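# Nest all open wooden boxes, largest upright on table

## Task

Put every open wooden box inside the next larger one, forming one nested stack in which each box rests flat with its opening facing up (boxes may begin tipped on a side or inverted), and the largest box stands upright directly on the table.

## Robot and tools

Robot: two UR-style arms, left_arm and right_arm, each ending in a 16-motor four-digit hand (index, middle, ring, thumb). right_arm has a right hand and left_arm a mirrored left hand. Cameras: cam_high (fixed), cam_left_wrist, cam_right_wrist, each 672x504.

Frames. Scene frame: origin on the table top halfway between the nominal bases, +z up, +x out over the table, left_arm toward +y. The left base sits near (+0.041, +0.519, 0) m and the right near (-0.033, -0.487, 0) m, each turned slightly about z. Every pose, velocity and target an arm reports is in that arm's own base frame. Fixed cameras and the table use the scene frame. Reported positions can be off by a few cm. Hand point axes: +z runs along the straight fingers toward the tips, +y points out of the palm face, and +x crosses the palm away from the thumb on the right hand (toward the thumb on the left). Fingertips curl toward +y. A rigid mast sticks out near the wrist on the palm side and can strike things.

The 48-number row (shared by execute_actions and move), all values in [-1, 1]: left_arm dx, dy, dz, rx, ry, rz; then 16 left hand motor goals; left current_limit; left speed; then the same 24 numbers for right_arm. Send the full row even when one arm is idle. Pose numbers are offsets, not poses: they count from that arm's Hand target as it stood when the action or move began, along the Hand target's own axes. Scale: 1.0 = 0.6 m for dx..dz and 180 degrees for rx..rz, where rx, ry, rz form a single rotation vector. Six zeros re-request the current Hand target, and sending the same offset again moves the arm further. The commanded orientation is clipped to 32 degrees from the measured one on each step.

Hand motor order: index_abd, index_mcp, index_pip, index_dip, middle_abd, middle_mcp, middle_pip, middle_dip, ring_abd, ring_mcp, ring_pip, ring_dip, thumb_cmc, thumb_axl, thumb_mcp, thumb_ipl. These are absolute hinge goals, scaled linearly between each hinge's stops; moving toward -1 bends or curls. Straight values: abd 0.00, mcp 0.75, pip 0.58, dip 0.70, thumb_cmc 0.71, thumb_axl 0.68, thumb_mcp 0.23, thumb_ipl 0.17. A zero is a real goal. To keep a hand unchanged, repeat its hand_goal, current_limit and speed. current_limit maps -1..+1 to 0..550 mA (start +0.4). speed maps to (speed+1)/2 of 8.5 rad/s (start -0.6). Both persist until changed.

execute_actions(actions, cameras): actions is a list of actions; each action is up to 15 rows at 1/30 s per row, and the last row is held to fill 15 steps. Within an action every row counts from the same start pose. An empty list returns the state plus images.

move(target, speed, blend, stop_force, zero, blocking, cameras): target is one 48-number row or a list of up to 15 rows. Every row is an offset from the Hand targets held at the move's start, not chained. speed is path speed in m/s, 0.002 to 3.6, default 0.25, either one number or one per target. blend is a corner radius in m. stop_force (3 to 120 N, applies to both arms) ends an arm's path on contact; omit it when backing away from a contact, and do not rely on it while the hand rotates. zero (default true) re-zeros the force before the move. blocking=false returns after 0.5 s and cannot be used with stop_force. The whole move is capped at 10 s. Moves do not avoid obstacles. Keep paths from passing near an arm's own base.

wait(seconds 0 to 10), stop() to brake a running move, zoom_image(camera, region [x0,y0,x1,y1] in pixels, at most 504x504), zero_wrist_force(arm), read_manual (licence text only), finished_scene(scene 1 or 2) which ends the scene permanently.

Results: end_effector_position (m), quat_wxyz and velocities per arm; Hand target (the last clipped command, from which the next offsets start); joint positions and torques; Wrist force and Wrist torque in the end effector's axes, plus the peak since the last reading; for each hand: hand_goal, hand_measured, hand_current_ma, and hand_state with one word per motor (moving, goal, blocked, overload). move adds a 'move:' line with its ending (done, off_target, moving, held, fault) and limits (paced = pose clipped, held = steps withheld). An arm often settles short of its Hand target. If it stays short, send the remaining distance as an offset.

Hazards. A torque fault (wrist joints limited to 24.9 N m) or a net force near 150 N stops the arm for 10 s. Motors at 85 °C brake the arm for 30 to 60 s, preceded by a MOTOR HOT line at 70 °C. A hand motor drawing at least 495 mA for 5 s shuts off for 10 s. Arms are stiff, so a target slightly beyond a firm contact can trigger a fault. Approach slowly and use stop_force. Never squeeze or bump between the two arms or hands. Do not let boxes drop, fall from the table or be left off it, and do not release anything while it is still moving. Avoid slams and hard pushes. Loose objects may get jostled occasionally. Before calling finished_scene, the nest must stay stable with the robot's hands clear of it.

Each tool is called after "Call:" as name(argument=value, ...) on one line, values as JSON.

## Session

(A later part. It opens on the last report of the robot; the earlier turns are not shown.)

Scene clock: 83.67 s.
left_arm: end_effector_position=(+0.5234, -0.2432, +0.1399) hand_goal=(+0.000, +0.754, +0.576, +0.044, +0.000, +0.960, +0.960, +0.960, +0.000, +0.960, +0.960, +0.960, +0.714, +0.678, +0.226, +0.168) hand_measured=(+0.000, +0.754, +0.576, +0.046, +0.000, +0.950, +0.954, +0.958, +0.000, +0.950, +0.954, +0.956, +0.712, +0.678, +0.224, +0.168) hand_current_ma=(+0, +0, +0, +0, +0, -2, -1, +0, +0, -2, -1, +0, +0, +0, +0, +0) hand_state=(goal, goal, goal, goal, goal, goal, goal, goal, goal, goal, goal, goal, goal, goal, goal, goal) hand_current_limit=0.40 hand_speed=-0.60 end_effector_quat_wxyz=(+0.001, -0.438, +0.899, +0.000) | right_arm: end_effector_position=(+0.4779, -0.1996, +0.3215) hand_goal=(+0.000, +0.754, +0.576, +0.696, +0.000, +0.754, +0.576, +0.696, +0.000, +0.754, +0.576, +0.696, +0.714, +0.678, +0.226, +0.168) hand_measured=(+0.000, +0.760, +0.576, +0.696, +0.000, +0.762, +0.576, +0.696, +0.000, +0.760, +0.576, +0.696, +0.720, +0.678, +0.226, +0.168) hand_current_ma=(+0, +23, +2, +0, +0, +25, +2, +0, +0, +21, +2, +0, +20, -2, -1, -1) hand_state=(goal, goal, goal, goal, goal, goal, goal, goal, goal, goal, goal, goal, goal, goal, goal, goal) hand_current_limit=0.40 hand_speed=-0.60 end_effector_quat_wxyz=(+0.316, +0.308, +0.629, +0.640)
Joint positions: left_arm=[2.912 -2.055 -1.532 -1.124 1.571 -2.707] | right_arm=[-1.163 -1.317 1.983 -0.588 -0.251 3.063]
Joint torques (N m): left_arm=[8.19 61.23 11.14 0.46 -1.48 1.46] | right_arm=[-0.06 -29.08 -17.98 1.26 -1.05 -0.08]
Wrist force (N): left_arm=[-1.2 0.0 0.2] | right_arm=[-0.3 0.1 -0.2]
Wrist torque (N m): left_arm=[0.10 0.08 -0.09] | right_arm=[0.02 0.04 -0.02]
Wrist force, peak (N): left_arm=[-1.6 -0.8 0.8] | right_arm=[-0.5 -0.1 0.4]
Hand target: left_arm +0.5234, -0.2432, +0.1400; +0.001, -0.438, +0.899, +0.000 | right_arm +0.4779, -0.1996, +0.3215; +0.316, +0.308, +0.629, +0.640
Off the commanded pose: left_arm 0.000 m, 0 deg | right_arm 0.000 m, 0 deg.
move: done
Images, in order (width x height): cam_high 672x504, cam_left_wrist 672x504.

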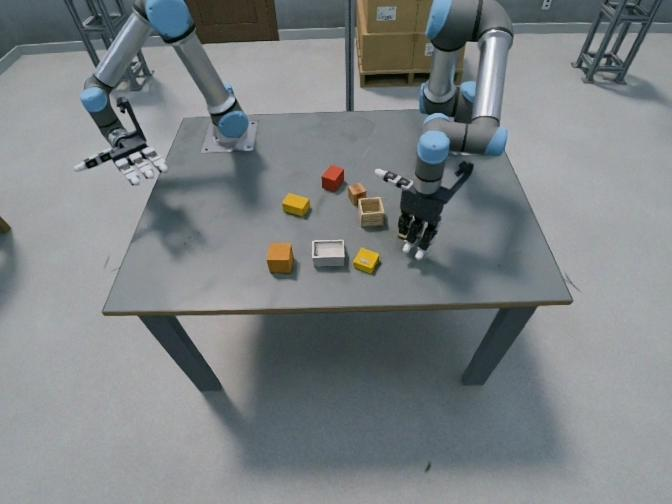

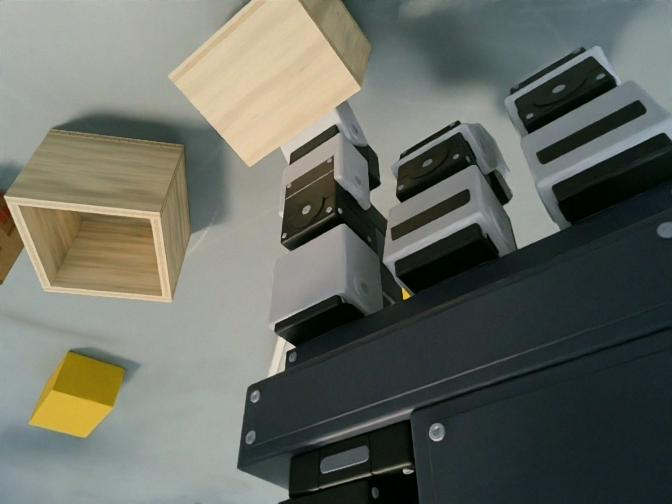

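Call:
move(target=[[0,0.031,-0.0122,0,0,0, 0,0.754,0.576,0.0435,0,0.96,0.96,0.96,0,0.96,0.96,0.96,0.714,0.678,0.226,0.168,0.4,-0.6, 0,0,0,0,0,0, 0,0.754,0.576,0.696,0,0.754,0.576,0.696,0,0.754,0.576,0.696,0.714,0.678,0.226,0.168,0.4,-0.6],[0,0.047,-0.015,0,0,0, 0,0.754,0.576,0.0435,0,0.96,0.96,0.96,0,0.96,0.96,0.96,0.714,0.678,0.226,0.168,0.4,-0.6, 0,0,0,0,0,0, 0,0.754,0.576,0.696,0,0.754,0.576,0.696,0,0.754,0.576,0.696,0.714,0.678,0.226,0.168,0.4,-0.6]], speed=0.05, blend=0.005, cameras=["cam_high","cam_left_wrist"])

Call:
zoom_image(camera="cam_high", region=[360, 170, 440, 270])

Scene clock: 86.17 s.
left_arm: end_effector_position=(+0.5012, -0.2258, +0.1489) hand_goal=(+0.000, +0.754, +0.576, +0.044, +0.000, +0.960, +0.960, +0.960, +0.000, +0.960, +0.960, +0.960, +0.714, +0.678, +0.226, +0.168) hand_measured=(+0.000, +0.746, +0.574, +0.044, +0.000, +0.950, +0.954, +0.958, +0.000, +0.950, +0.954, +0.956, +0.712, +0.678, +0.224, +0.168) hand_current_ma=(+0, -1, +0, +0, +0, -2, -1, +0, +0, -2, -1, +0, +0, +0, +0, +0) hand_state=(goal, goal, goal, goal, goal, goal, goal, goal, goal, goal, goal, goal, goal, goal, goal, goal) hand_current_limit=0.40 hand_speed=-0.60 end_effector_quat_wxyz=(+0.001, -0.438, +0.899, +0.000) | right_arm: end_effector_position=(+0.4779, -0.1996, +0.3215) hand_goal=(+0.000, +0.754, +0.576, +0.696, +0.000, +0.754, +0.576, +0.696, +0.000, +0.754, +0.576, +0.696, +0.714, +0.678, +0.226, +0.168) hand_measured=(+0.000, +0.760, +0.576, +0.696, +0.000, +0.762, +0.576, +0.696, +0.000, +0.760, +0.576, +0.696, +0.720, +0.678, +0.226, +0.168) hand_current_ma=(+0, +23, +2, +0, +0, +25, +2, +0, +0, +21, +2, +0, +20, -2, -1, -1) hand_state=(goal, goal, goal, goal, goal, goal, goal, goal, goal, goal, goal, goal, goal, goal, goal, goal) hand_current_limit=0.40 hand_speed=-0.60 end_effector_quat_wxyz=(+0.316, +0.308, +0.629, +0.640)
Joint positions: left_arm=[2.931 -1.986 -1.611 -1.114 1.571 -2.688] | right_arm=[-1.163 -1.317 1.983 -0.588 -0.251 3.063]
Joint torques (N m): left_arm=[6.53 56.34 8.76 4.81 -0.48 1.28] | right_arm=[-0.04 -29.26 -17.92 1.28 -1.1 -0.08]
Wrist force (N): left_arm=[-1.4 -0.1 0.3] | right_arm=[-0.1 0.0 0.0]
Wrist torque (N m): left_arm=[-0.01 0.10 -0.10] | right_arm=[0.00 0.01 -0.01]
Wrist force, peak (N): left_arm=[-1.8 -0.9 0.7] | right_arm=[-0.5 0.2 0.4]
Hand target: left_arm +0.5012, -0.2258, +0.1489; +0.001, -0.438, +0.899, +0.000 | right_arm +0.4779, -0.1996, +0.3215; +0.316, +0.308, +0.629, +0.640
Off the commanded pose: left_arm 0.000 m, 0 deg | right_arm 0.000 m, 0 deg.
move: done; blend cut to 0.0049 m at target 1
Images, in order (width x height): cam_high 672x504, cam_left_wrist 672x504.

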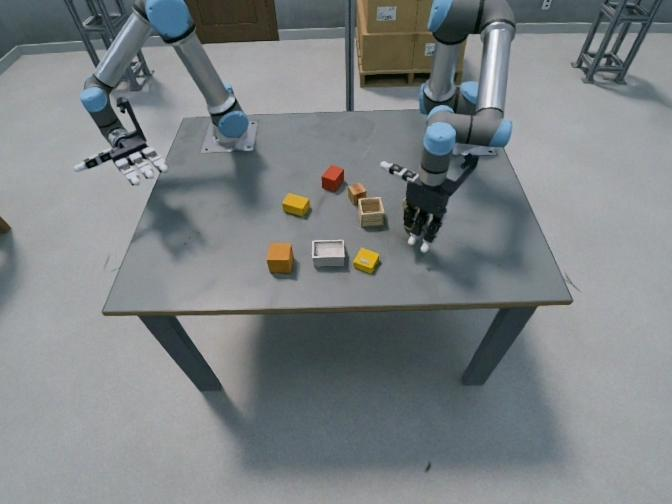

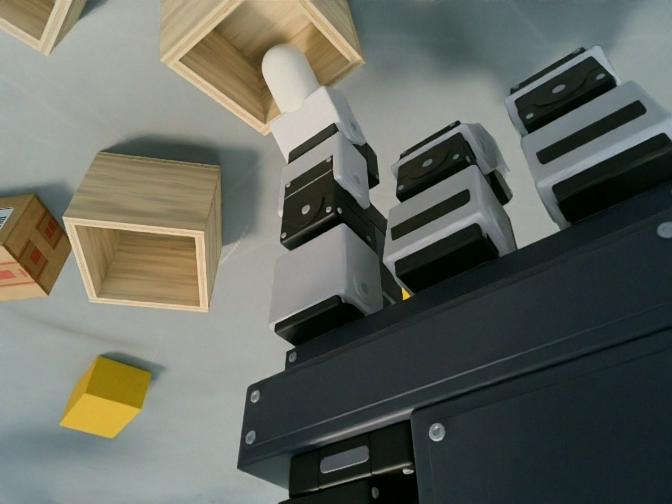

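Scaled by 5.040.

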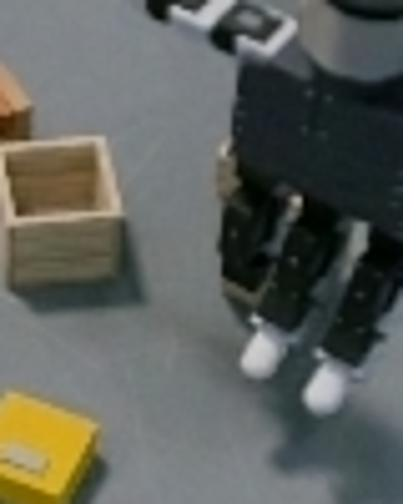

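Call:
move(target=[[0,0.0383,0,0,0,0, 0,0.754,0.576,0.0435,0,0.96,0.96,0.96,0,0.96,0.96,0.96,0.714,0.678,0.226,0.168,0.4,-0.6, 0,0,0,0,0,0, 0,0.754,0.576,0.696,0,0.754,0.576,0.696,0,0.754,0.576,0.696,0.714,0.678,0.226,0.168,0.4,-0.6],[0,0.0383,-0.13,0,0,0, 0,0.754,0.576,0.0435,0,0.96,0.96,0.96,0,0.96,0.96,0.96,0.714,0.678,0.226,0.168,0.4,-0.6, 0,0,0,0,0,0, 0,0.754,0.576,0.696,0,0.754,0.576,0.696,0,0.754,0.576,0.696,0.714,0.678,0.226,0.168,0.4,-0.6]], speed=[0.04,0.15], cameras=["cam_high","cam_left_wrist"])

Call:
zoom_image(camera="cam_high", region=[360, 170, 440, 270])

Scene clock: 91.27 s.
left_arm: end_effector_position=(+0.4830, -0.2116, +0.2269) hand_goal=(+0.000, +0.754, +0.576, +0.044, +0.000, +0.960, +0.960, +0.960, +0.000, +0.960, +0.960, +0.960, +0.714, +0.678, +0.226, +0.168) hand_measured=(+0.000, +0.750, +0.574, +0.044, +0.000, +0.950, +0.954, +0.958, +0.000, +0.950, +0.954, +0.956, +0.712, +0.678, +0.224, +0.168) hand_current_ma=(+0, -1, +0, +0, +0, -2, -1, +0, +0, -2, -1, +0, +0, +0, +0, +0) hand_state=(goal, goal, goal, goal, goal, goal, goal, goal, goal, goal, goal, goal, goal, goal, goal, goal) hand_current_limit=0.40 hand_speed=-0.60 end_effector_quat_wxyz=(+0.001, -0.438, +0.899, +0.000) | right_arm: end_effector_position=(+0.4779, -0.1996, +0.3215) hand_goal=(+0.000, +0.754, +0.576, +0.696, +0.000, +0.754, +0.576, +0.696, +0.000, +0.754, +0.576, +0.696, +0.714, +0.678, +0.226, +0.168) hand_measured=(+0.000, +0.760, +0.576, +0.696, +0.000, +0.762, +0.576, +0.696, +0.000, +0.760, +0.576, +0.696, +0.720, +0.678, +0.226, +0.168) hand_current_ma=(+0, +23, +2, +0, +0, +25, +2, +0, +0, +21, +2, +0, +20, -2, -1, -1) hand_state=(goal, goal, goal, goal, goal, goal, goal, goal, goal, goal, goal, goal, goal, goal, goal, goal) hand_current_limit=0.40 hand_speed=-0.60 end_effector_quat_wxyz=(+0.316, +0.308, +0.629, +0.640)
Joint positions: left_arm=[2.948 -1.869 -1.562 -1.28 1.571 -2.671] | right_arm=[-1.163 -1.317 1.983 -0.588 -0.251 3.063]
Joint torques (N m): left_arm=[-4.86 52.97 35.56 0.62 -1.48 -0.84] | right_arm=[-0.11 -29.44 -17.85 1.45 -1.12 -0.05]
Wrist force (N): left_arm=[-1.2 -0.4 0.4] | right_arm=[-0.3 0.0 0.3]
Wrist torque (N m): left_arm=[0.00 0.08 -0.09] | right_arm=[-0.03 0.03 -0.02]
Wrist force, peak (N): left_arm=[-1.7 -0.3 1.0] | right_arm=[-0.3 0.5 0.3]
Hand target: left_arm +0.4830, -0.2117, +0.2269; +0.001, -0.438, +0.899, +0.000 | right_arm +0.4779, -0.1996, +0.3215; +0.316, +0.308, +0.629, +0.640
Off the commanded pose: left_arm 0.000 m, 0 deg | right_arm 0.000 m, 0 deg.
move: done
Images, in order (width x height): cam_high 672x504, cam_left_wrist 672x504.

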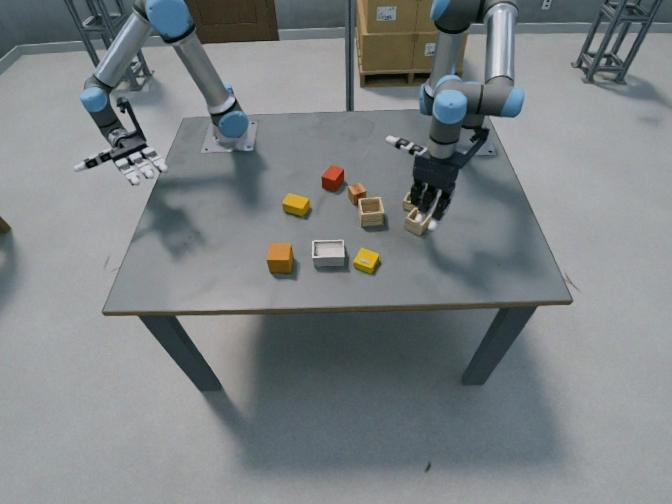

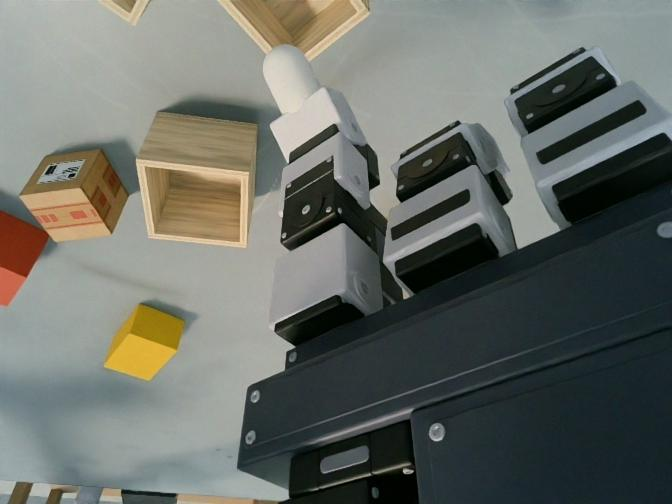

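Scaled by 5.040.

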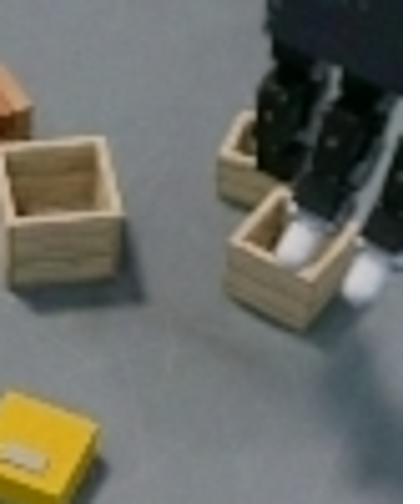

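Call:
move(target=[-0.2543,0.108,0,0,0,0, 0,0.754,0.576,0.696,0,0.96,0.96,0.96,0,0.96,0.96,0.96,0.714,0.678,0.226,0.168,0.4,-0.6, 0,0,0,0,0,0, 0,0.754,0.576,0.696,0,0.754,0.576,0.696,0,0.754,0.576,0.696,0.714,0.678,0.226,0.168,0.4,-0.6], cameras=["cam_high","cam_left_wrist"])

Call:
zoom_image(camera="cam_left_wrist", region=[40, 100, 290, 300])

Call:
zoom_image(camera="cam_high", region=[350, 180, 440, 260])

Scene clock: 95.03 s.
left_arm: end_effector_position=(+0.5260, -0.0516, +0.2270) hand_goal=(+0.000, +0.754, +0.576, +0.696, +0.000, +0.960, +0.960, +0.960, +0.000, +0.960, +0.960, +0.960, +0.714, +0.678, +0.226, +0.168) hand_measured=(+0.000, +0.750, +0.574, +0.694, +0.000, +0.950, +0.954, +0.958, +0.000, +0.950, +0.954, +0.956, +0.712, +0.678, +0.224, +0.168) hand_current_ma=(+0, +0, +0, +0, +0, -2, -1, +0, +0, -2, -1, +0, +0, +0, +0, +0) hand_state=(goal, goal, goal, goal, goal, goal, goal, goal, goal, goal, goal, goal, goal, goal, goal, goal) hand_current_limit=0.40 hand_speed=-0.60 end_effector_quat_wxyz=(+0.001, -0.438, +0.899, +0.000) | right_arm: end_effector_position=(+0.4779, -0.1996, +0.3215) hand_goal=(+0.000, +0.754, +0.576, +0.696, +0.000, +0.754, +0.576, +0.696, +0.000, +0.754, +0.576, +0.696, +0.714, +0.678, +0.226, +0.168) hand_measured=(+0.000, +0.760, +0.576, +0.696, +0.000, +0.762, +0.576, +0.696, +0.000, +0.760, +0.576, +0.696, +0.720, +0.678, +0.226, +0.168) hand_current_ma=(+0, +23, +2, +0, +0, +25, +2, +0, +0, +21, +2, +0, +20, -2, -1, -1) hand_state=(goal, goal, goal, goal, goal, goal, goal, goal, goal, goal, goal, goal, goal, goal, goal, goal) hand_current_limit=0.40 hand_speed=-0.60 end_effector_quat_wxyz=(+0.316, +0.308, +0.629, +0.640)
Joint positions: left_arm=[3.22 -1.864 -1.569 -1.278 1.571 -2.399] | right_arm=[-1.163 -1.317 1.983 -0.588 -0.251 3.063]
Joint torques (N m): left_arm=[7.94 27.58 36.08 0.34 -1.69 1.55] | right_arm=[-0.48 -29.44 -18.91 1.44 -1.22 -0.03]
Wrist force (N): left_arm=[-1.5 -0.7 0.2] | right_arm=[-0.4 0.0 0.2]
Wrist torque (N m): left_arm=[-0.04 0.08 -0.06] | right_arm=[-0.02 0.05 -0.03]
Wrist force, peak (N): left_arm=[-2.9 -0.1 0.2] | right_arm=[-0.5 0.3 0.0]
Hand target: left_arm +0.5260, -0.0516, +0.2270; +0.001, -0.438, +0.899, +0.000 | right_arm +0.4779, -0.1996, +0.3215; +0.316, +0.308, +0.629, +0.640
Off the commanded pose: left_arm 0.000 m, 0 deg | right_arm 0.000 m, 0 deg.
move: done
Images, in order (width x height): cam_high 672x504, cam_left_wrist 672x504.

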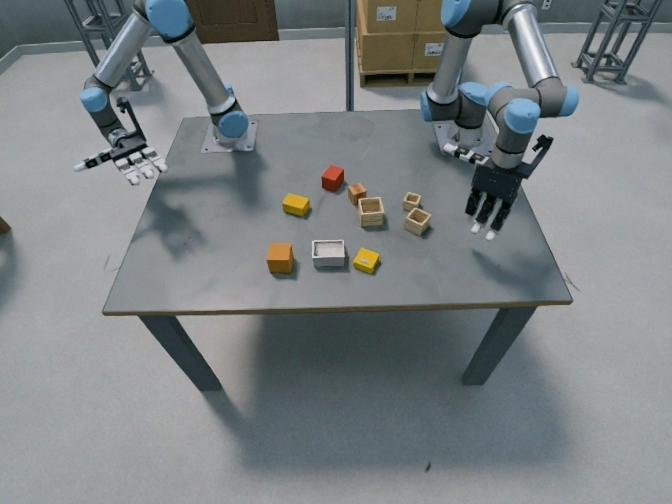

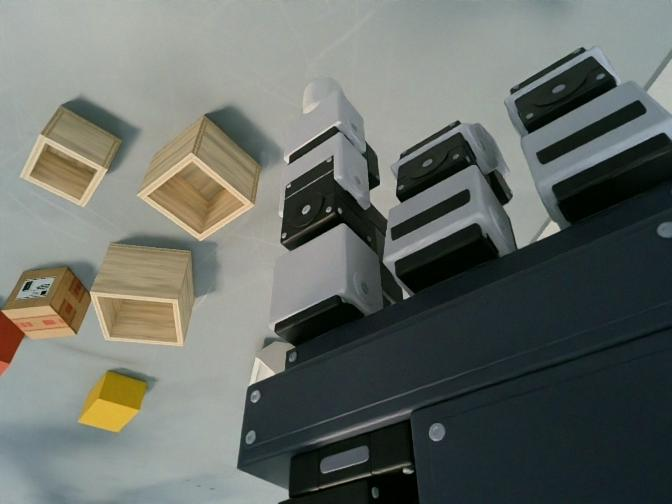

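Scaled by 2.016.

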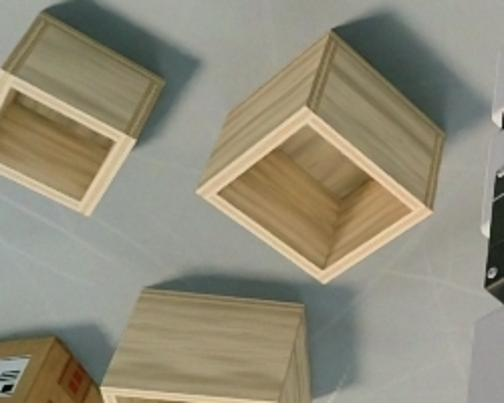

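Scaled by 5.600.

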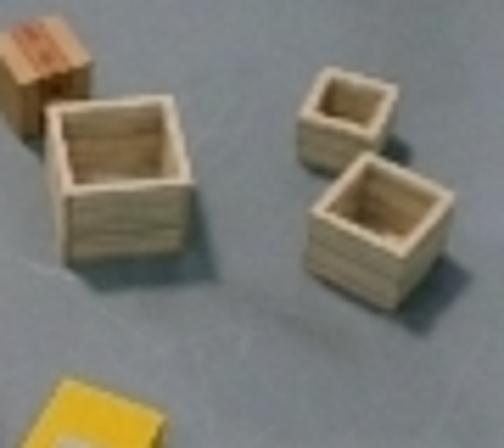

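Call:
zoom_image(camera="cam_left_wrist", region=[60, 220, 230, 370])

Call:
zoom_image(camera="cam_left_wrist", region=[0, 80, 150, 230])

Call:
zoom_image(camera="cam_left_wrist", region=[120, 100, 280, 260])

Scaled by 2.965.

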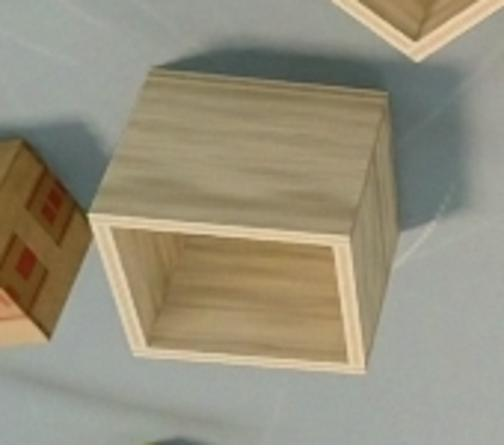

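Scaled by 3.360.

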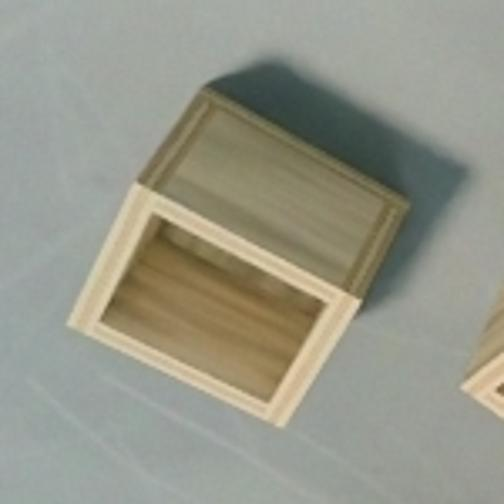

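Scaled by 3.150.

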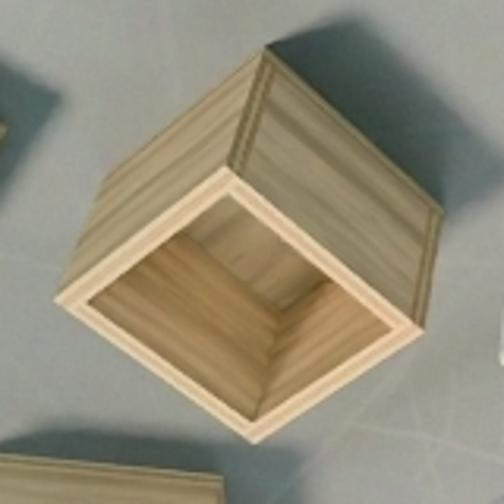

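Call:
move(target=[0.2862,-0.0515,0.0545,0,0,0, -0.117,0.754,0.576,0.696,0.117,0.754,0.576,0.696,0,0.96,0.96,0.96,0.714,0.678,0.226,0.168,0.4,-0.6, 0,0,0,0,0,0, 0,0.754,0.576,0.696,0,0.754,0.576,0.696,0,0.754,0.576,0.696,0.714,0.678,0.226,0.168,0.4,-0.6], cameras=["cam_high","cam_left_wrist"])

Call:
zoom_image(camera="cam_left_wrist", region=[200, 0, 480, 180])

Scene clock: 101.50 s.
left_arm: end_effector_position=(+0.4446, -0.2058, +0.1942) hand_goal=(-0.116, +0.754, +0.576, +0.696, +0.118, +0.754, +0.576, +0.696, +0.000, +0.960, +0.960, +0.960, +0.714, +0.678, +0.226, +0.168) hand_measured=(-0.096, +0.728, +0.566, +0.694, +0.096, +0.772, +0.586, +0.702, +0.000, +0.950, +0.954, +0.956, +0.712, +0.678, +0.224, +0.168) hand_current_ma=(+6, -14, -2, +0, -7, +7, +2, +1, +0, -2, -1, +0, +0, +0, +0, +0) hand_state=(blocked, blocked, goal, goal, blocked, goal, goal, goal, goal, goal, goal, goal, goal, goal, goal, goal) hand_current_limit=0.40 hand_speed=-0.60 end_effector_quat_wxyz=(+0.001, -0.438, +0.899, +0.000) | right_arm: end_effector_position=(+0.4779, -0.1996, +0.3215) hand_goal=(+0.000, +0.754, +0.576, +0.696, +0.000, +0.754, +0.576, +0.696, +0.000, +0.754, +0.576, +0.696, +0.714, +0.678, +0.226, +0.168) hand_measured=(+0.000, +0.760, +0.576, +0.696, +0.000, +0.762, +0.576, +0.696, +0.000, +0.760, +0.576, +0.696, +0.720, +0.678, +0.226, +0.168) hand_current_ma=(+0, +23, +2, +0, +0, +25, +2, +0, +0, +21, +2, +0, +20, -2, -1, -1) hand_state=(goal, goal, goal, goal, goal, goal, goal, goal, goal, goal, goal, goal, goal, goal, goal, goal) hand_current_limit=0.40 hand_speed=-0.60 end_effector_quat_wxyz=(+0.316, +0.308, +0.629, +0.640)
Joint positions: left_arm=[2.945 -1.81 -1.729 -1.173 1.571 -2.674] | right_arm=[-1.163 -1.317 1.983 -0.588 -0.251 3.063]
Joint torques (N m): left_arm=[-8.05 23.4 9.4 4.78 1.4 -1.45] | right_arm=[-0.08 -28.87 -18.59 1.42 -1.4 0.03]
Wrist force (N): left_arm=[-1.4 -0.5 0.7] | right_arm=[-0.1 0.2 0.1]
Wrist torque (N m): left_arm=[-0.02 0.11 0.08] | right_arm=[0.02 0.02 0.00]
Wrist force, peak (N): left_arm=[-2.8 -0.4 -0.1] | right_arm=[-0.4 0.5 -0.2]
Hand target: left_arm +0.4445, -0.2058, +0.1942; +0.001, -0.438, +0.899, +0.000 | right_arm +0.4779, -0.1996, +0.3215; +0.316, +0.308, +0.629, +0.640
Off the commanded pose: left_arm 0.000 m, 0 deg | right_arm 0.000 m, 0 deg.
move: done
Images, in order (width x height): cam_high 672x504, cam_left_wrist 672x504.

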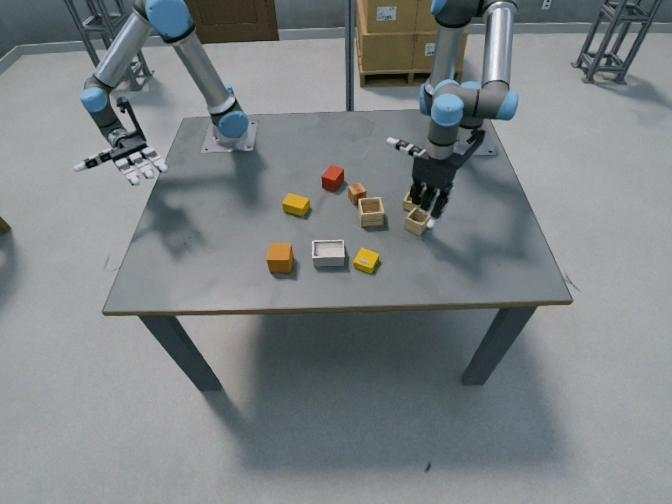

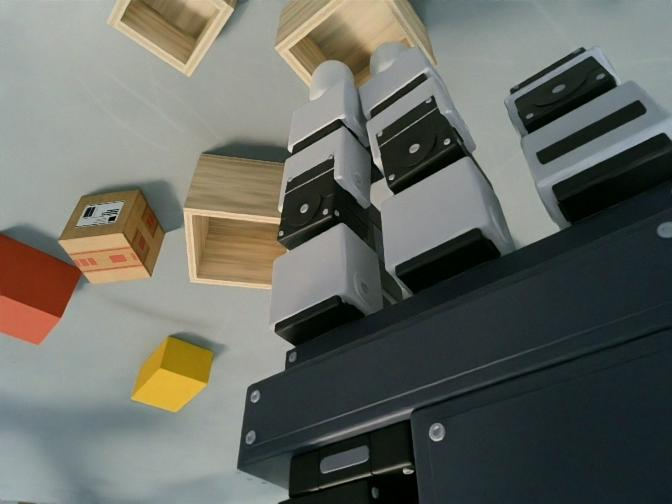

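Scaled by 1.800.

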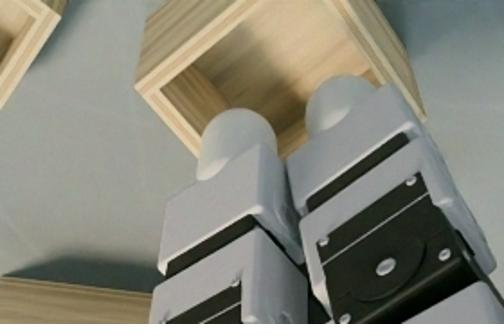

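Call:
move(target=[-0.0837,-0.0457,0,0,0,0.255, -0.073,0.754,0.576,0.696,0.073,0.754,0.576,0.696,0,0.96,0.96,0.96,0.714,0.678,0.226,0.168,0.4,-0.6, 0,0,0,0,0,0, 0,0.754,0.576,0.696,0,0.754,0.576,0.696,0,0.754,0.576,0.696,0.714,0.678,0.226,0.168,0.4,-0.6], cameras=["cam_high","cam_left_wrist"])

Call:
zoom_image(camera="cam_left_wrist", region=[200, 0, 480, 180])

Call:
zoom_image(camera="cam_high", region=[380, 170, 460, 260])

Scene clock: 108.53 s.
left_arm: end_effector_position=(+0.4971, -0.1832, +0.1943) hand_goal=(-0.072, +0.754, +0.576, +0.696, +0.074, +0.754, +0.576, +0.696, +0.000, +0.960, +0.960, +0.960, +0.714, +0.678, +0.226, +0.168) hand_measured=(-0.074, +0.748, +0.574, +0.694, +0.076, +0.756, +0.578, +0.698, +0.000, +0.950, +0.954, +0.956, +0.712, +0.678, +0.224, +0.168) hand_current_ma=(+0, -1, +0, +0, +0, +0, +0, +0, +0, -2, -1, +0, +0, +0, +0, +0) hand_state=(goal, goal, goal, goal, goal, goal, goal, goal, goal, goal, goal, goal, goal, goal, goal, goal) hand_current_limit=0.40 hand_speed=-0.60 end_effector_quat_wxyz=(+0.001, -0.053, +0.999, +0.000) | right_arm: end_effector_position=(+0.4779, -0.1996, +0.3215) hand_goal=(+0.000, +0.754, +0.576, +0.696, +0.000, +0.754, +0.576, +0.696, +0.000, +0.754, +0.576, +0.696, +0.714, +0.678, +0.226, +0.168) hand_measured=(+0.000, +0.760, +0.576, +0.696, +0.000, +0.762, +0.576, +0.696, +0.000, +0.760, +0.576, +0.696, +0.720, +0.678, +0.226, +0.168) hand_current_ma=(+0, +23, +2, +0, +0, +25, +2, +0, +0, +21, +2, +0, +20, -2, -1, -1) hand_state=(goal, goal, goal, goal, goal, goal, goal, goal, goal, goal, goal, goal, goal, goal, goal, goal) hand_current_limit=0.40 hand_speed=-0.60 end_effector_quat_wxyz=(+0.316, +0.308, +0.629, +0.640)
Joint positions: left_arm=[2.903 -1.841 -1.689 -1.182 1.571 -1.915] | right_arm=[-1.163 -1.317 1.983 -0.588 -0.251 3.063]
Joint torques (N m): left_arm=[0.6 51.33 8.81 4.9 -1.69 1.44] | right_arm=[-0.41 -28.55 -17.91 1.57 -1.31 -0.14]
Wrist force (N): left_arm=[-1.3 -0.3 0.3] | right_arm=[-0.3 0.3 0.0]
Wrist torque (N m): left_arm=[0.05 0.08 -0.11] | right_arm=[0.03 0.04 -0.02]
Wrist force, peak (N): left_arm=[-1.9 -0.7 0.5] | right_arm=[-0.5 0.3 0.1]
Hand target: left_arm +0.4971, -0.1832, +0.1943; +0.001, -0.053, +0.999, +0.000 | right_arm +0.4779, -0.1996, +0.3215; +0.316, +0.308, +0.629, +0.640
Off the commanded pose: left_arm 0.000 m, 0 deg | right_arm 0.000 m, 0 deg.
move: done
Images, in order (width x height): cam_high 672x504, cam_left_wrist 672x504.

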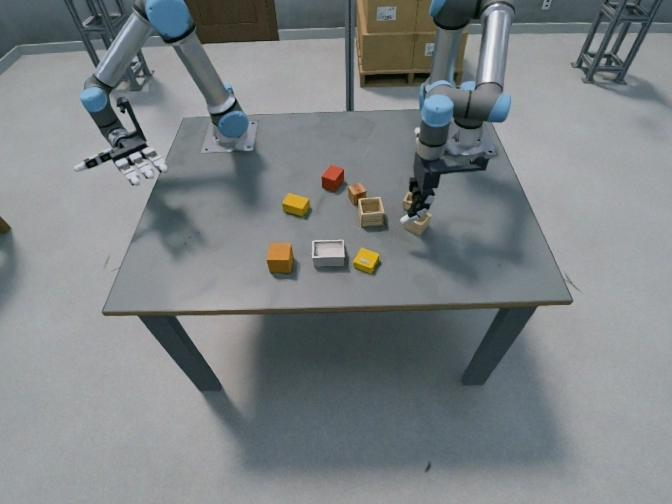

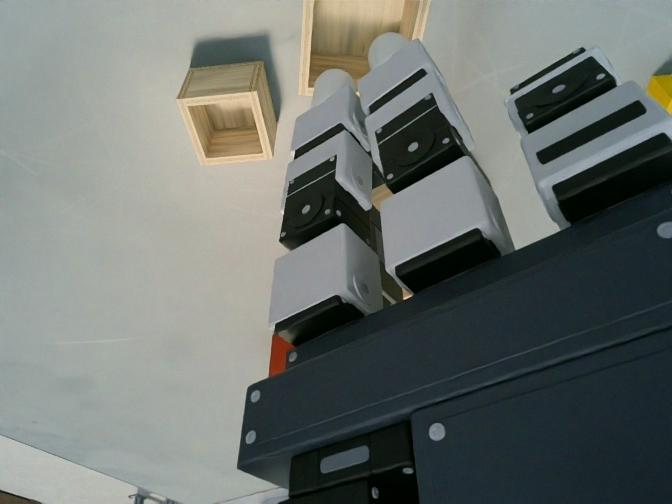

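Scaled by 1.800.

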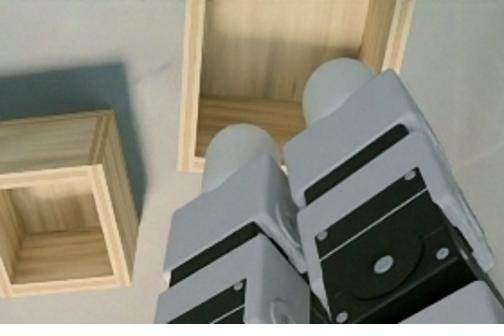

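Scaled by 5.600.

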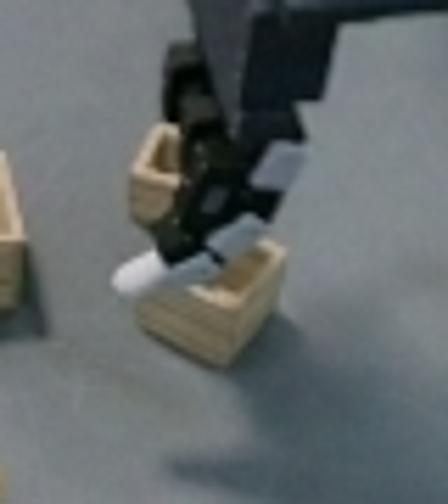

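Call:
move(target=[0,0,0.0733,0,0,0, -0.073,0.754,0.576,0.696,0.073,0.754,0.576,0.696,0,0.96,0.96,0.96,0.714,0.678,0.226,0.168,0.4,-0.6, 0,0,0,0,0,0, 0,0.754,0.576,0.696,0,0.754,0.576,0.696,0,0.754,0.576,0.696,0.714,0.678,0.226,0.168,0.4,-0.6], speed=0.05, stop_force=5, cameras=["cam_high","cam_left_wrist"])

Call:
zoom_image(camera="cam_left_wrist", region=[200, 0, 480, 180])

Call:
zoom_image(camera="cam_high", region=[380, 170, 460, 260])

Scene clock: 112.47 s.
left_arm: end_effector_position=(+0.4971, -0.1832, +0.1503) hand_goal=(-0.072, +0.754, +0.576, +0.696, +0.074, +0.754, +0.576, +0.696, +0.000, +0.960, +0.960, +0.960, +0.714, +0.678, +0.226, +0.168) hand_measured=(-0.074, +0.748, +0.574, +0.694, +0.076, +0.756, +0.578, +0.698, +0.000, +0.950, +0.954, +0.956, +0.712, +0.678, +0.224, +0.168) hand_current_ma=(+0, -1, +0, +0, +0, +0, +0, +0, +0, -2, -1, +0, +0, +0, +0, +0) hand_state=(goal, goal, goal, goal, goal, goal, goal, goal, goal, goal, goal, goal, goal, goal, goal, goal) hand_current_limit=0.40 hand_speed=-0.60 end_effector_quat_wxyz=(+0.001, -0.053, +0.999, +0.000) | right_arm: end_effector_position=(+0.4779, -0.1996, +0.3215) hand_goal=(+0.000, +0.754, +0.576, +0.696, +0.000, +0.754, +0.576, +0.696, +0.000, +0.754, +0.576, +0.696, +0.714, +0.678, +0.226, +0.168) hand_measured=(+0.000, +0.760, +0.576, +0.696, +0.000, +0.762, +0.576, +0.696, +0.000, +0.760, +0.576, +0.696, +0.720, +0.678, +0.226, +0.168) hand_current_ma=(+0, +23, +2, +0, +0, +25, +2, +0, +0, +21, +2, +0, +20, -2, -1, -1) hand_state=(goal, goal, goal, goal, goal, goal, goal, goal, goal, goal, goal, goal, goal, goal, goal, goal) hand_current_limit=0.40 hand_speed=-0.60 end_effector_quat_wxyz=(+0.316, +0.308, +0.629, +0.640)
Joint positions: left_arm=[2.904 -1.886 -1.753 -1.073 1.571 -1.914] | right_arm=[-1.163 -1.317 1.983 -0.588 -0.251 3.063]
Joint torques (N m): left_arm=[4.99 25.62 7.93 4.83 -0.5 1.43] | right_arm=[-0.54 -28.87 -18.58 1.55 -1.47 -0.09]
Wrist force (N): left_arm=[-1.3 -0.8 0.4] | right_arm=[-0.4 0.0 0.3]
Wrist torque (N m): left_arm=[-0.02 0.08 -0.08] | right_arm=[-0.03 0.05 -0.03]
Wrist force, peak (N): left_arm=[-1.7 -0.9 0.4] | right_arm=[-0.3 0.5 -0.1]
Hand target: left_arm +0.4971, -0.1832, +0.1503; +0.001, -0.053, +0.999, +0.000 | right_arm +0.4779, -0.1996, +0.3215; +0.316, +0.308, +0.629, +0.640
Off the commanded pose: left_arm 0.000 m, 0 deg | right_arm 0.000 m, 0 deg.
move: done
Images, in order (width x height): cam_high 672x504, cam_left_wrist 672x504.

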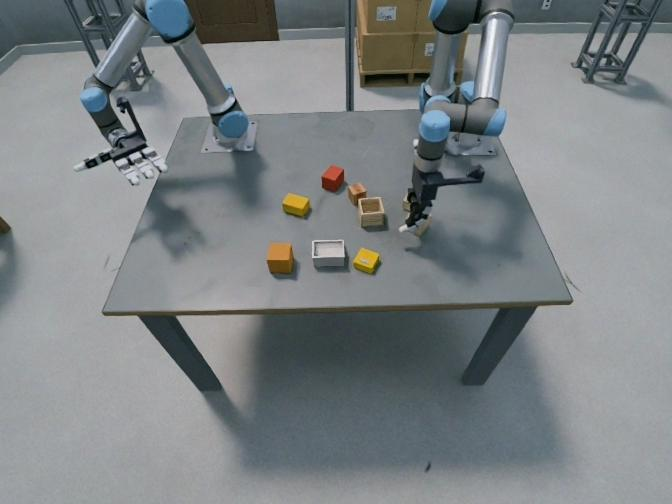

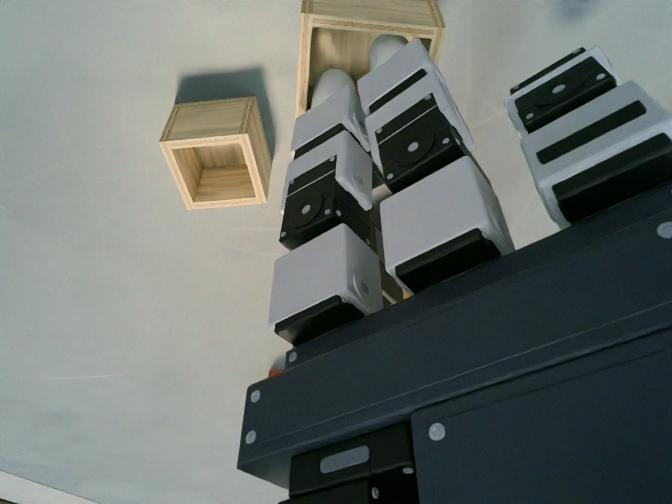

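Scaled by 1.800.

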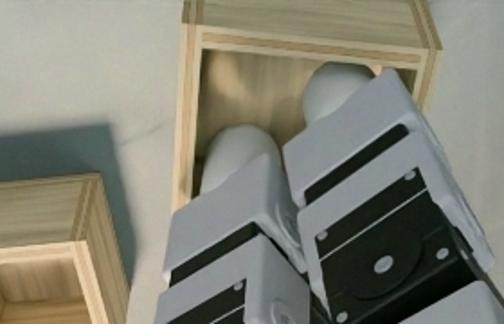

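Scaled by 5.600.

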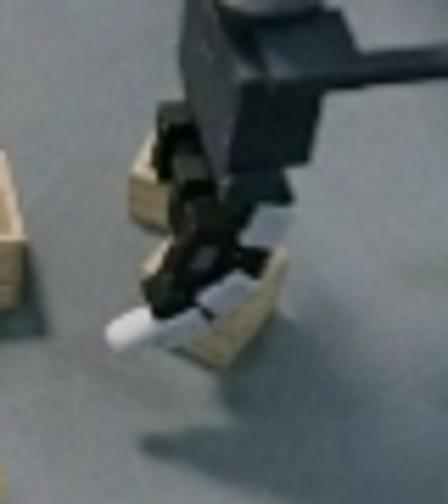

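Call:
move(target=[0,0,0,0,0,0, 0.3,0.754,0.576,0.696,-0.3,0.754,0.576,0.696,0,0.96,0.96,0.96,0.714,0.678,0.226,0.168,0.4,-0.8, 0,0,0,0,0,0, 0,0.754,0.576,0.696,0,0.754,0.576,0.696,0,0.754,0.576,0.696,0.714,0.678,0.226,0.168,0.4,-0.6], speed=0.05, cameras=["cam_high","cam_left_wrist"])

Call:
zoom_image(camera="cam_left_wrist", region=[200, 0, 480, 180])

Scene clock: 114.00 s.
left_arm: end_effector_position=(+0.4971, -0.1832, +0.1503) hand_goal=(+0.300, +0.754, +0.576, +0.696, -0.300, +0.754, +0.576, +0.696, +0.000, +0.960, +0.960, +0.960, +0.714, +0.678, +0.226, +0.168) hand_measured=(+0.008, +0.760, +0.578, +0.696, -0.004, +0.748, +0.574, +0.698, +0.000, +0.950, +0.954, +0.956, +0.712, +0.678, +0.224, +0.168) hand_current_ma=(-381, +1, +0, +0, +385, -1, +0, +0, +0, -2, -1, +0, +0, +0, +0, +0) hand_state=(blocked, goal, goal, goal, blocked, goal, goal, goal, goal, goal, goal, goal, goal, goal, goal, goal) hand_current_limit=0.40 hand_speed=-0.80 end_effector_quat_wxyz=(+0.001, -0.053, +0.999, +0.000) | right_arm: end_effector_position=(+0.4779, -0.1996, +0.3215) hand_goal=(+0.000, +0.754, +0.576, +0.696, +0.000, +0.754, +0.576, +0.696, +0.000, +0.754, +0.576, +0.696, +0.714, +0.678, +0.226, +0.168) hand_measured=(+0.000, +0.760, +0.576, +0.696, +0.000, +0.762, +0.576, +0.696, +0.000, +0.760, +0.576, +0.696, +0.720, +0.678, +0.226, +0.168) hand_current_ma=(+0, +23, +2, +0, +0, +25, +2, +0, +0, +21, +2, +0, +20, -2, -1, -1) hand_state=(goal, goal, goal, goal, goal, goal, goal, goal, goal, goal, goal, goal, goal, goal, goal, goal) hand_current_limit=0.40 hand_speed=-0.60 end_effector_quat_wxyz=(+0.316, +0.308, +0.629, +0.640)
Joint positions: left_arm=[2.904 -1.886 -1.753 -1.073 1.571 -1.914] | right_arm=[-1.163 -1.317 1.983 -0.588 -0.251 3.063]
Joint torques (N m): left_arm=[1.9 25.87 8.5 4.11 1.4 1.36] | right_arm=[-0.02 -29.14 -18.33 1.55 -1.51 -0.14]
Wrist force (N): left_arm=[-1.2 -0.4 0.6] | right_arm=[0.3 0.0 -0.2]
Wrist torque (N m): left_arm=[0.02 0.06 -0.07] | right_arm=[0.01 -0.04 0.02]
Wrist force, peak (N): left_arm=[-1.6 -0.5 0.3] | right_arm=[-0.5 0.4 -0.1]
Hand target: left_arm +0.4971, -0.1832, +0.1503; +0.001, -0.053, +0.999, +0.000 | right_arm +0.4779, -0.1996, +0.3215; +0.316, +0.308, +0.629, +0.640
Off the commanded pose: left_arm 0.000 m, 0 deg | right_arm 0.000 m, 0 deg.
move: done
Images, in order (width x height): cam_high 672x504, cam_left_wrist 672x504.

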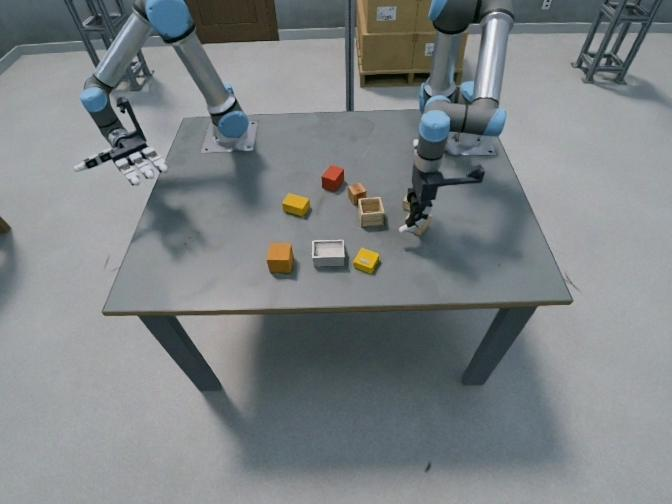

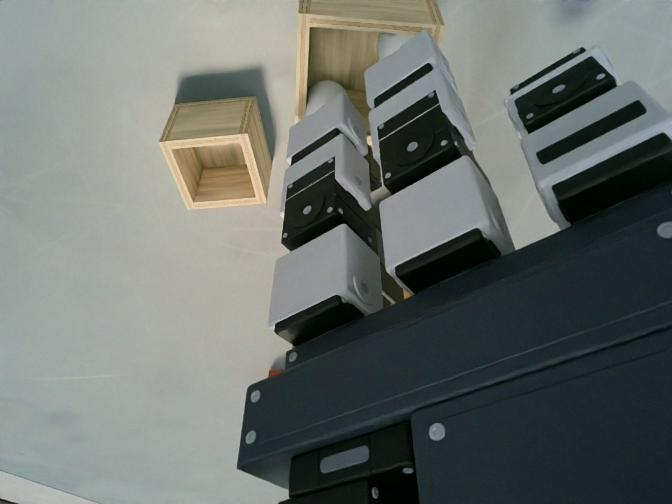

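Scaled by 1.800.

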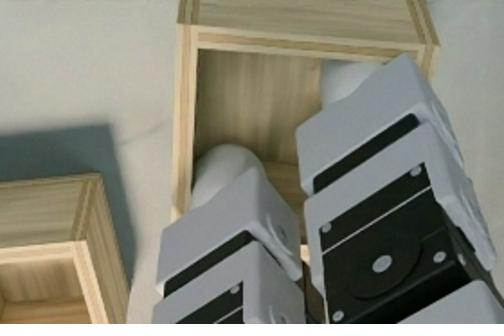

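Call:
move(target=[0,0,-0.15,0,0,0, 0.3,0.754,0.576,0.696,-0.3,0.754,0.576,0.696,0,0.96,0.96,0.96,0.714,0.678,0.226,0.168,0.2,-0.8, 0,0,0,0,0,0, 0,0.754,0.576,0.696,0,0.754,0.576,0.696,0,0.754,0.576,0.696,0.714,0.678,0.226,0.168,0.4,-0.6], speed=0.08, cameras=["cam_high","cam_left_wrist"])

Call:
zoom_image(camera="cam_high", region=[380, 160, 460, 250])

Call:
zoom_image(camera="cam_left_wrist", region=[200, 0, 480, 180])

Scene clock: 116.43 s.
left_arm: end_effector_position=(+0.4970, -0.1832, +0.2402) hand_goal=(+0.300, +0.754, +0.576, +0.696, -0.300, +0.754, +0.576, +0.696, +0.000, +0.960, +0.960, +0.960, +0.714, +0.678, +0.226, +0.168) hand_measured=(+0.008, +0.760, +0.578, +0.696, -0.004, +0.748, +0.574, +0.698, +0.000, +0.950, +0.954, +0.956, +0.712, +0.678, +0.224, +0.168) hand_current_ma=(-330, +1, +0, +0, +330, -1, +0, +0, +0, -2, -1, +0, +0, +0, +0, +0) hand_state=(blocked, goal, goal, goal, blocked, goal, goal, goal, goal, goal, goal, goal, goal, goal, goal, goal) hand_current_limit=0.20 hand_speed=-0.80 end_effector_quat_wxyz=(+0.001, -0.053, +0.999, +0.000) | right_arm: end_effector_position=(+0.4779, -0.1996, +0.3215) hand_goal=(+0.000, +0.754, +0.576, +0.696, +0.000, +0.754, +0.576, +0.696, +0.000, +0.754, +0.576, +0.696, +0.714, +0.678, +0.226, +0.168) hand_measured=(+0.000, +0.760, +0.576, +0.696, +0.000, +0.762, +0.576, +0.696, +0.000, +0.760, +0.576, +0.696, +0.720, +0.678, +0.226, +0.168) hand_current_ma=(+0, +23, +2, +0, +0, +25, +2, +0, +0, +21, +2, +0, +20, -2, -1, -1) hand_state=(goal, goal, goal, goal, goal, goal, goal, goal, goal, goal, goal, goal, goal, goal, goal, goal) hand_current_limit=0.40 hand_speed=-0.60 end_effector_quat_wxyz=(+0.316, +0.308, +0.629, +0.640)
Joint positions: left_arm=[2.903 -1.805 -1.61 -1.296 1.571 -1.915] | right_arm=[-1.163 -1.317 1.983 -0.588 -0.251 3.063]
Joint torques (N m): left_arm=[-8.03 49.64 36.37 0.58 0.21 -0.99] | right_arm=[-0.06 -28.66 -18.78 1.51 -1.66 -0.04]
Wrist force (N): left_arm=[-1.1 -0.8 1.1] | right_arm=[-0.3 0.0 -0.1]
Wrist torque (N m): left_arm=[-0.06 0.05 -0.07] | right_arm=[0.00 0.03 -0.02]
Wrist force, peak (N): left_arm=[-1.3 -0.7 1.9] | right_arm=[-0.3 0.5 -0.1]
Hand target: left_arm +0.4970, -0.1832, +0.2403; +0.001, -0.053, +0.999, +0.000 | right_arm +0.4779, -0.1996, +0.3215; +0.316, +0.308, +0.629, +0.640
Off the commanded pose: left_arm 0.000 m, 0 deg | right_arm 0.000 m, 0 deg.
move: done
Images, in order (width x height): cam_high 672x504, cam_left_wrist 672x504.

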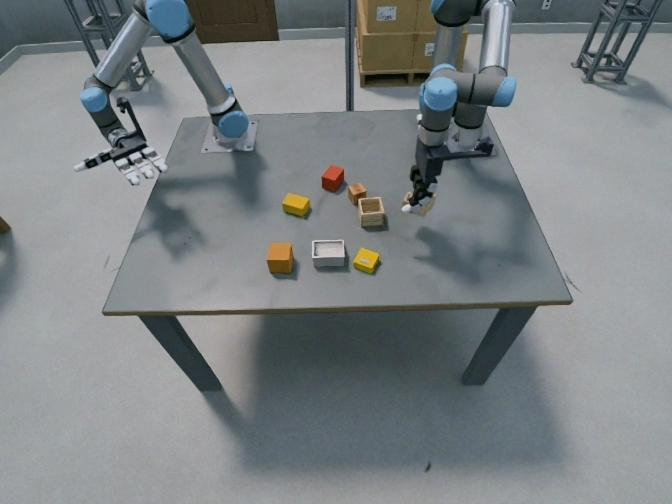

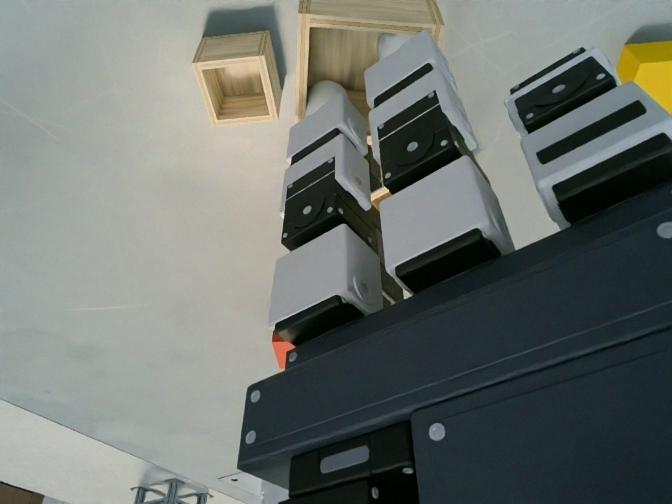

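Scaled by 5.600.

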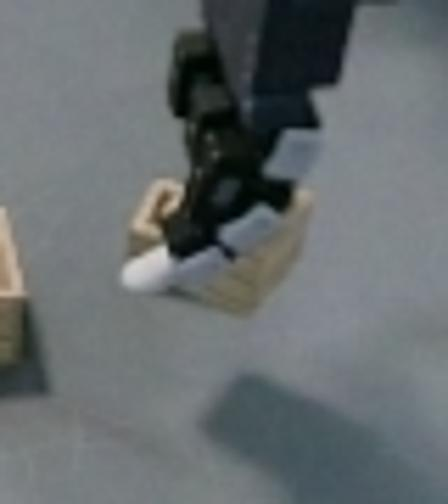

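Scaled by 1.800.

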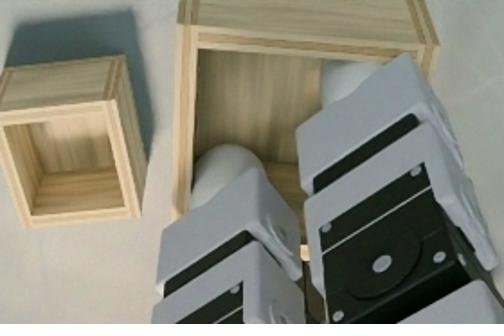

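Call:
move(target=[0.187,-0.2895,0,0,0,-0.2422, 0.3,0.754,0.576,0.696,-0.3,0.754,0.576,0.696,0,0.96,0.96,0.96,0.714,0.678,0.226,0.168,0.2,-0.8, 0,0,0,0,0,0, 0,0.754,0.576,0.696,0,0.754,0.576,0.696,0,0.754,0.576,0.696,0.714,0.678,0.226,0.168,0.4,-0.6], speed=0.15, cameras=["cam_high","cam_left_wrist"])

Call:
zoom_image(camera="cam_high", region=[340, 150, 420, 240])

Call:
zoom_image(camera="cam_left_wrist", region=[200, 0, 480, 180])

Scene clock: 122.67 s.
left_arm: end_effector_position=(+0.4038, -0.3677, +0.2401) hand_goal=(+0.300, +0.754, +0.576, +0.696, -0.300, +0.754, +0.576, +0.696, +0.000, +0.960, +0.960, +0.960, +0.714, +0.678, +0.226, +0.168) hand_measured=(+0.008, +0.760, +0.578, +0.696, -0.004, +0.748, +0.574, +0.698, +0.000, +0.950, +0.954, +0.956, +0.712, +0.678, +0.224, +0.168) hand_current_ma=(-330, +1, +0, +0, +330, -1, +0, +0, +0, -2, -1, +0, +0, +0, +0, +0) hand_state=(blocked, goal, goal, goal, blocked, goal, goal, goal, goal, goal, goal, goal, goal, goal, goal, goal) hand_current_limit=0.20 hand_speed=-0.80 end_effector_quat_wxyz=(+0.001, -0.420, +0.908, +0.000) | right_arm: end_effector_position=(+0.4779, -0.1996, +0.3215) hand_goal=(+0.000, +0.754, +0.576, +0.696, +0.000, +0.754, +0.576, +0.696, +0.000, +0.754, +0.576, +0.696, +0.714, +0.678, +0.226, +0.168) hand_measured=(+0.000, +0.760, +0.576, +0.696, +0.000, +0.762, +0.576, +0.696, +0.000, +0.760, +0.576, +0.696, +0.720, +0.678, +0.226, +0.168) hand_current_ma=(+0, +23, +2, +0, +0, +25, +2, +0, +0, +21, +2, +0, +20, -2, -1, -1) hand_state=(goal, goal, goal, goal, goal, goal, goal, goal, goal, goal, goal, goal, goal, goal, goal, goal) hand_current_limit=0.40 hand_speed=-0.60 end_effector_quat_wxyz=(+0.316, +0.308, +0.629, +0.640)
Joint positions: left_arm=[2.656 -1.897 -1.49 -1.325 1.572 -2.923] | right_arm=[-1.163 -1.317 1.983 -0.588 -0.251 3.063]
Joint torques (N m): left_arm=[-9.74 28.01 36.17 0.52 1.48 -1.59] | right_arm=[-0.65 -28.57 -18.84 1.7 -1.73 -0.05]
Wrist force (N): left_arm=[-1.0 -0.2 0.5] | right_arm=[0.0 -0.1 0.1]
Wrist torque (N m): left_arm=[0.06 -0.01 0.15] | right_arm=[-0.02 0.00 0.00]
Wrist force, peak (N): left_arm=[-1.5 -0.9 1.0] | right_arm=[-0.3 0.2 0.5]
Hand target: left_arm +0.4038, -0.3678, +0.2401; +0.001, -0.420, +0.908, +0.000 | right_arm +0.4779, -0.1996, +0.3215; +0.316, +0.308, +0.629, +0.640
Off the commanded pose: left_arm 0.000 m, 0 deg | right_arm 0.000 m, 0 deg.
move: done
Images, in order (width x height): cam_high 672x504, cam_left_wrist 672x504.

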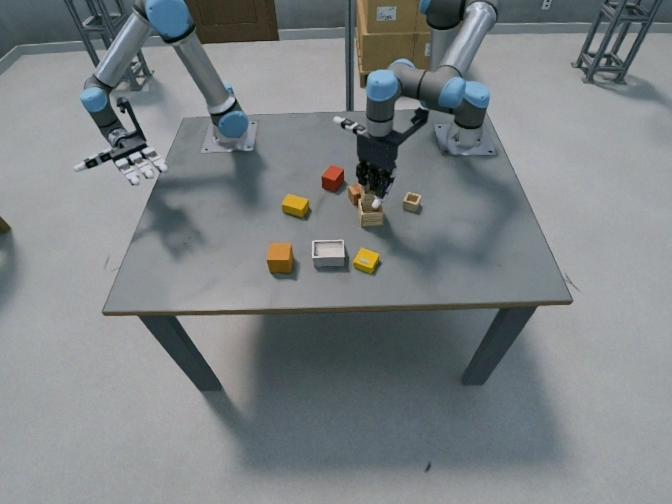

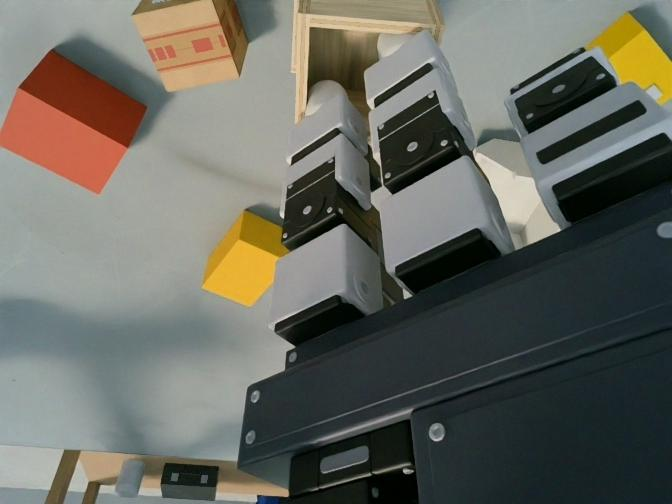

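Scaled by 5.600.

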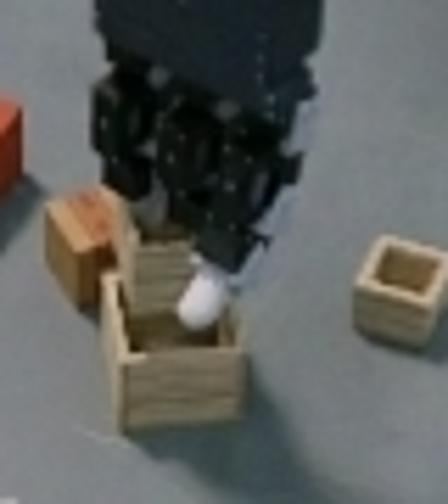

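Scaled by 1.800.

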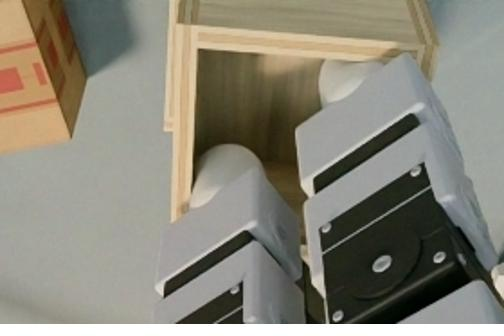

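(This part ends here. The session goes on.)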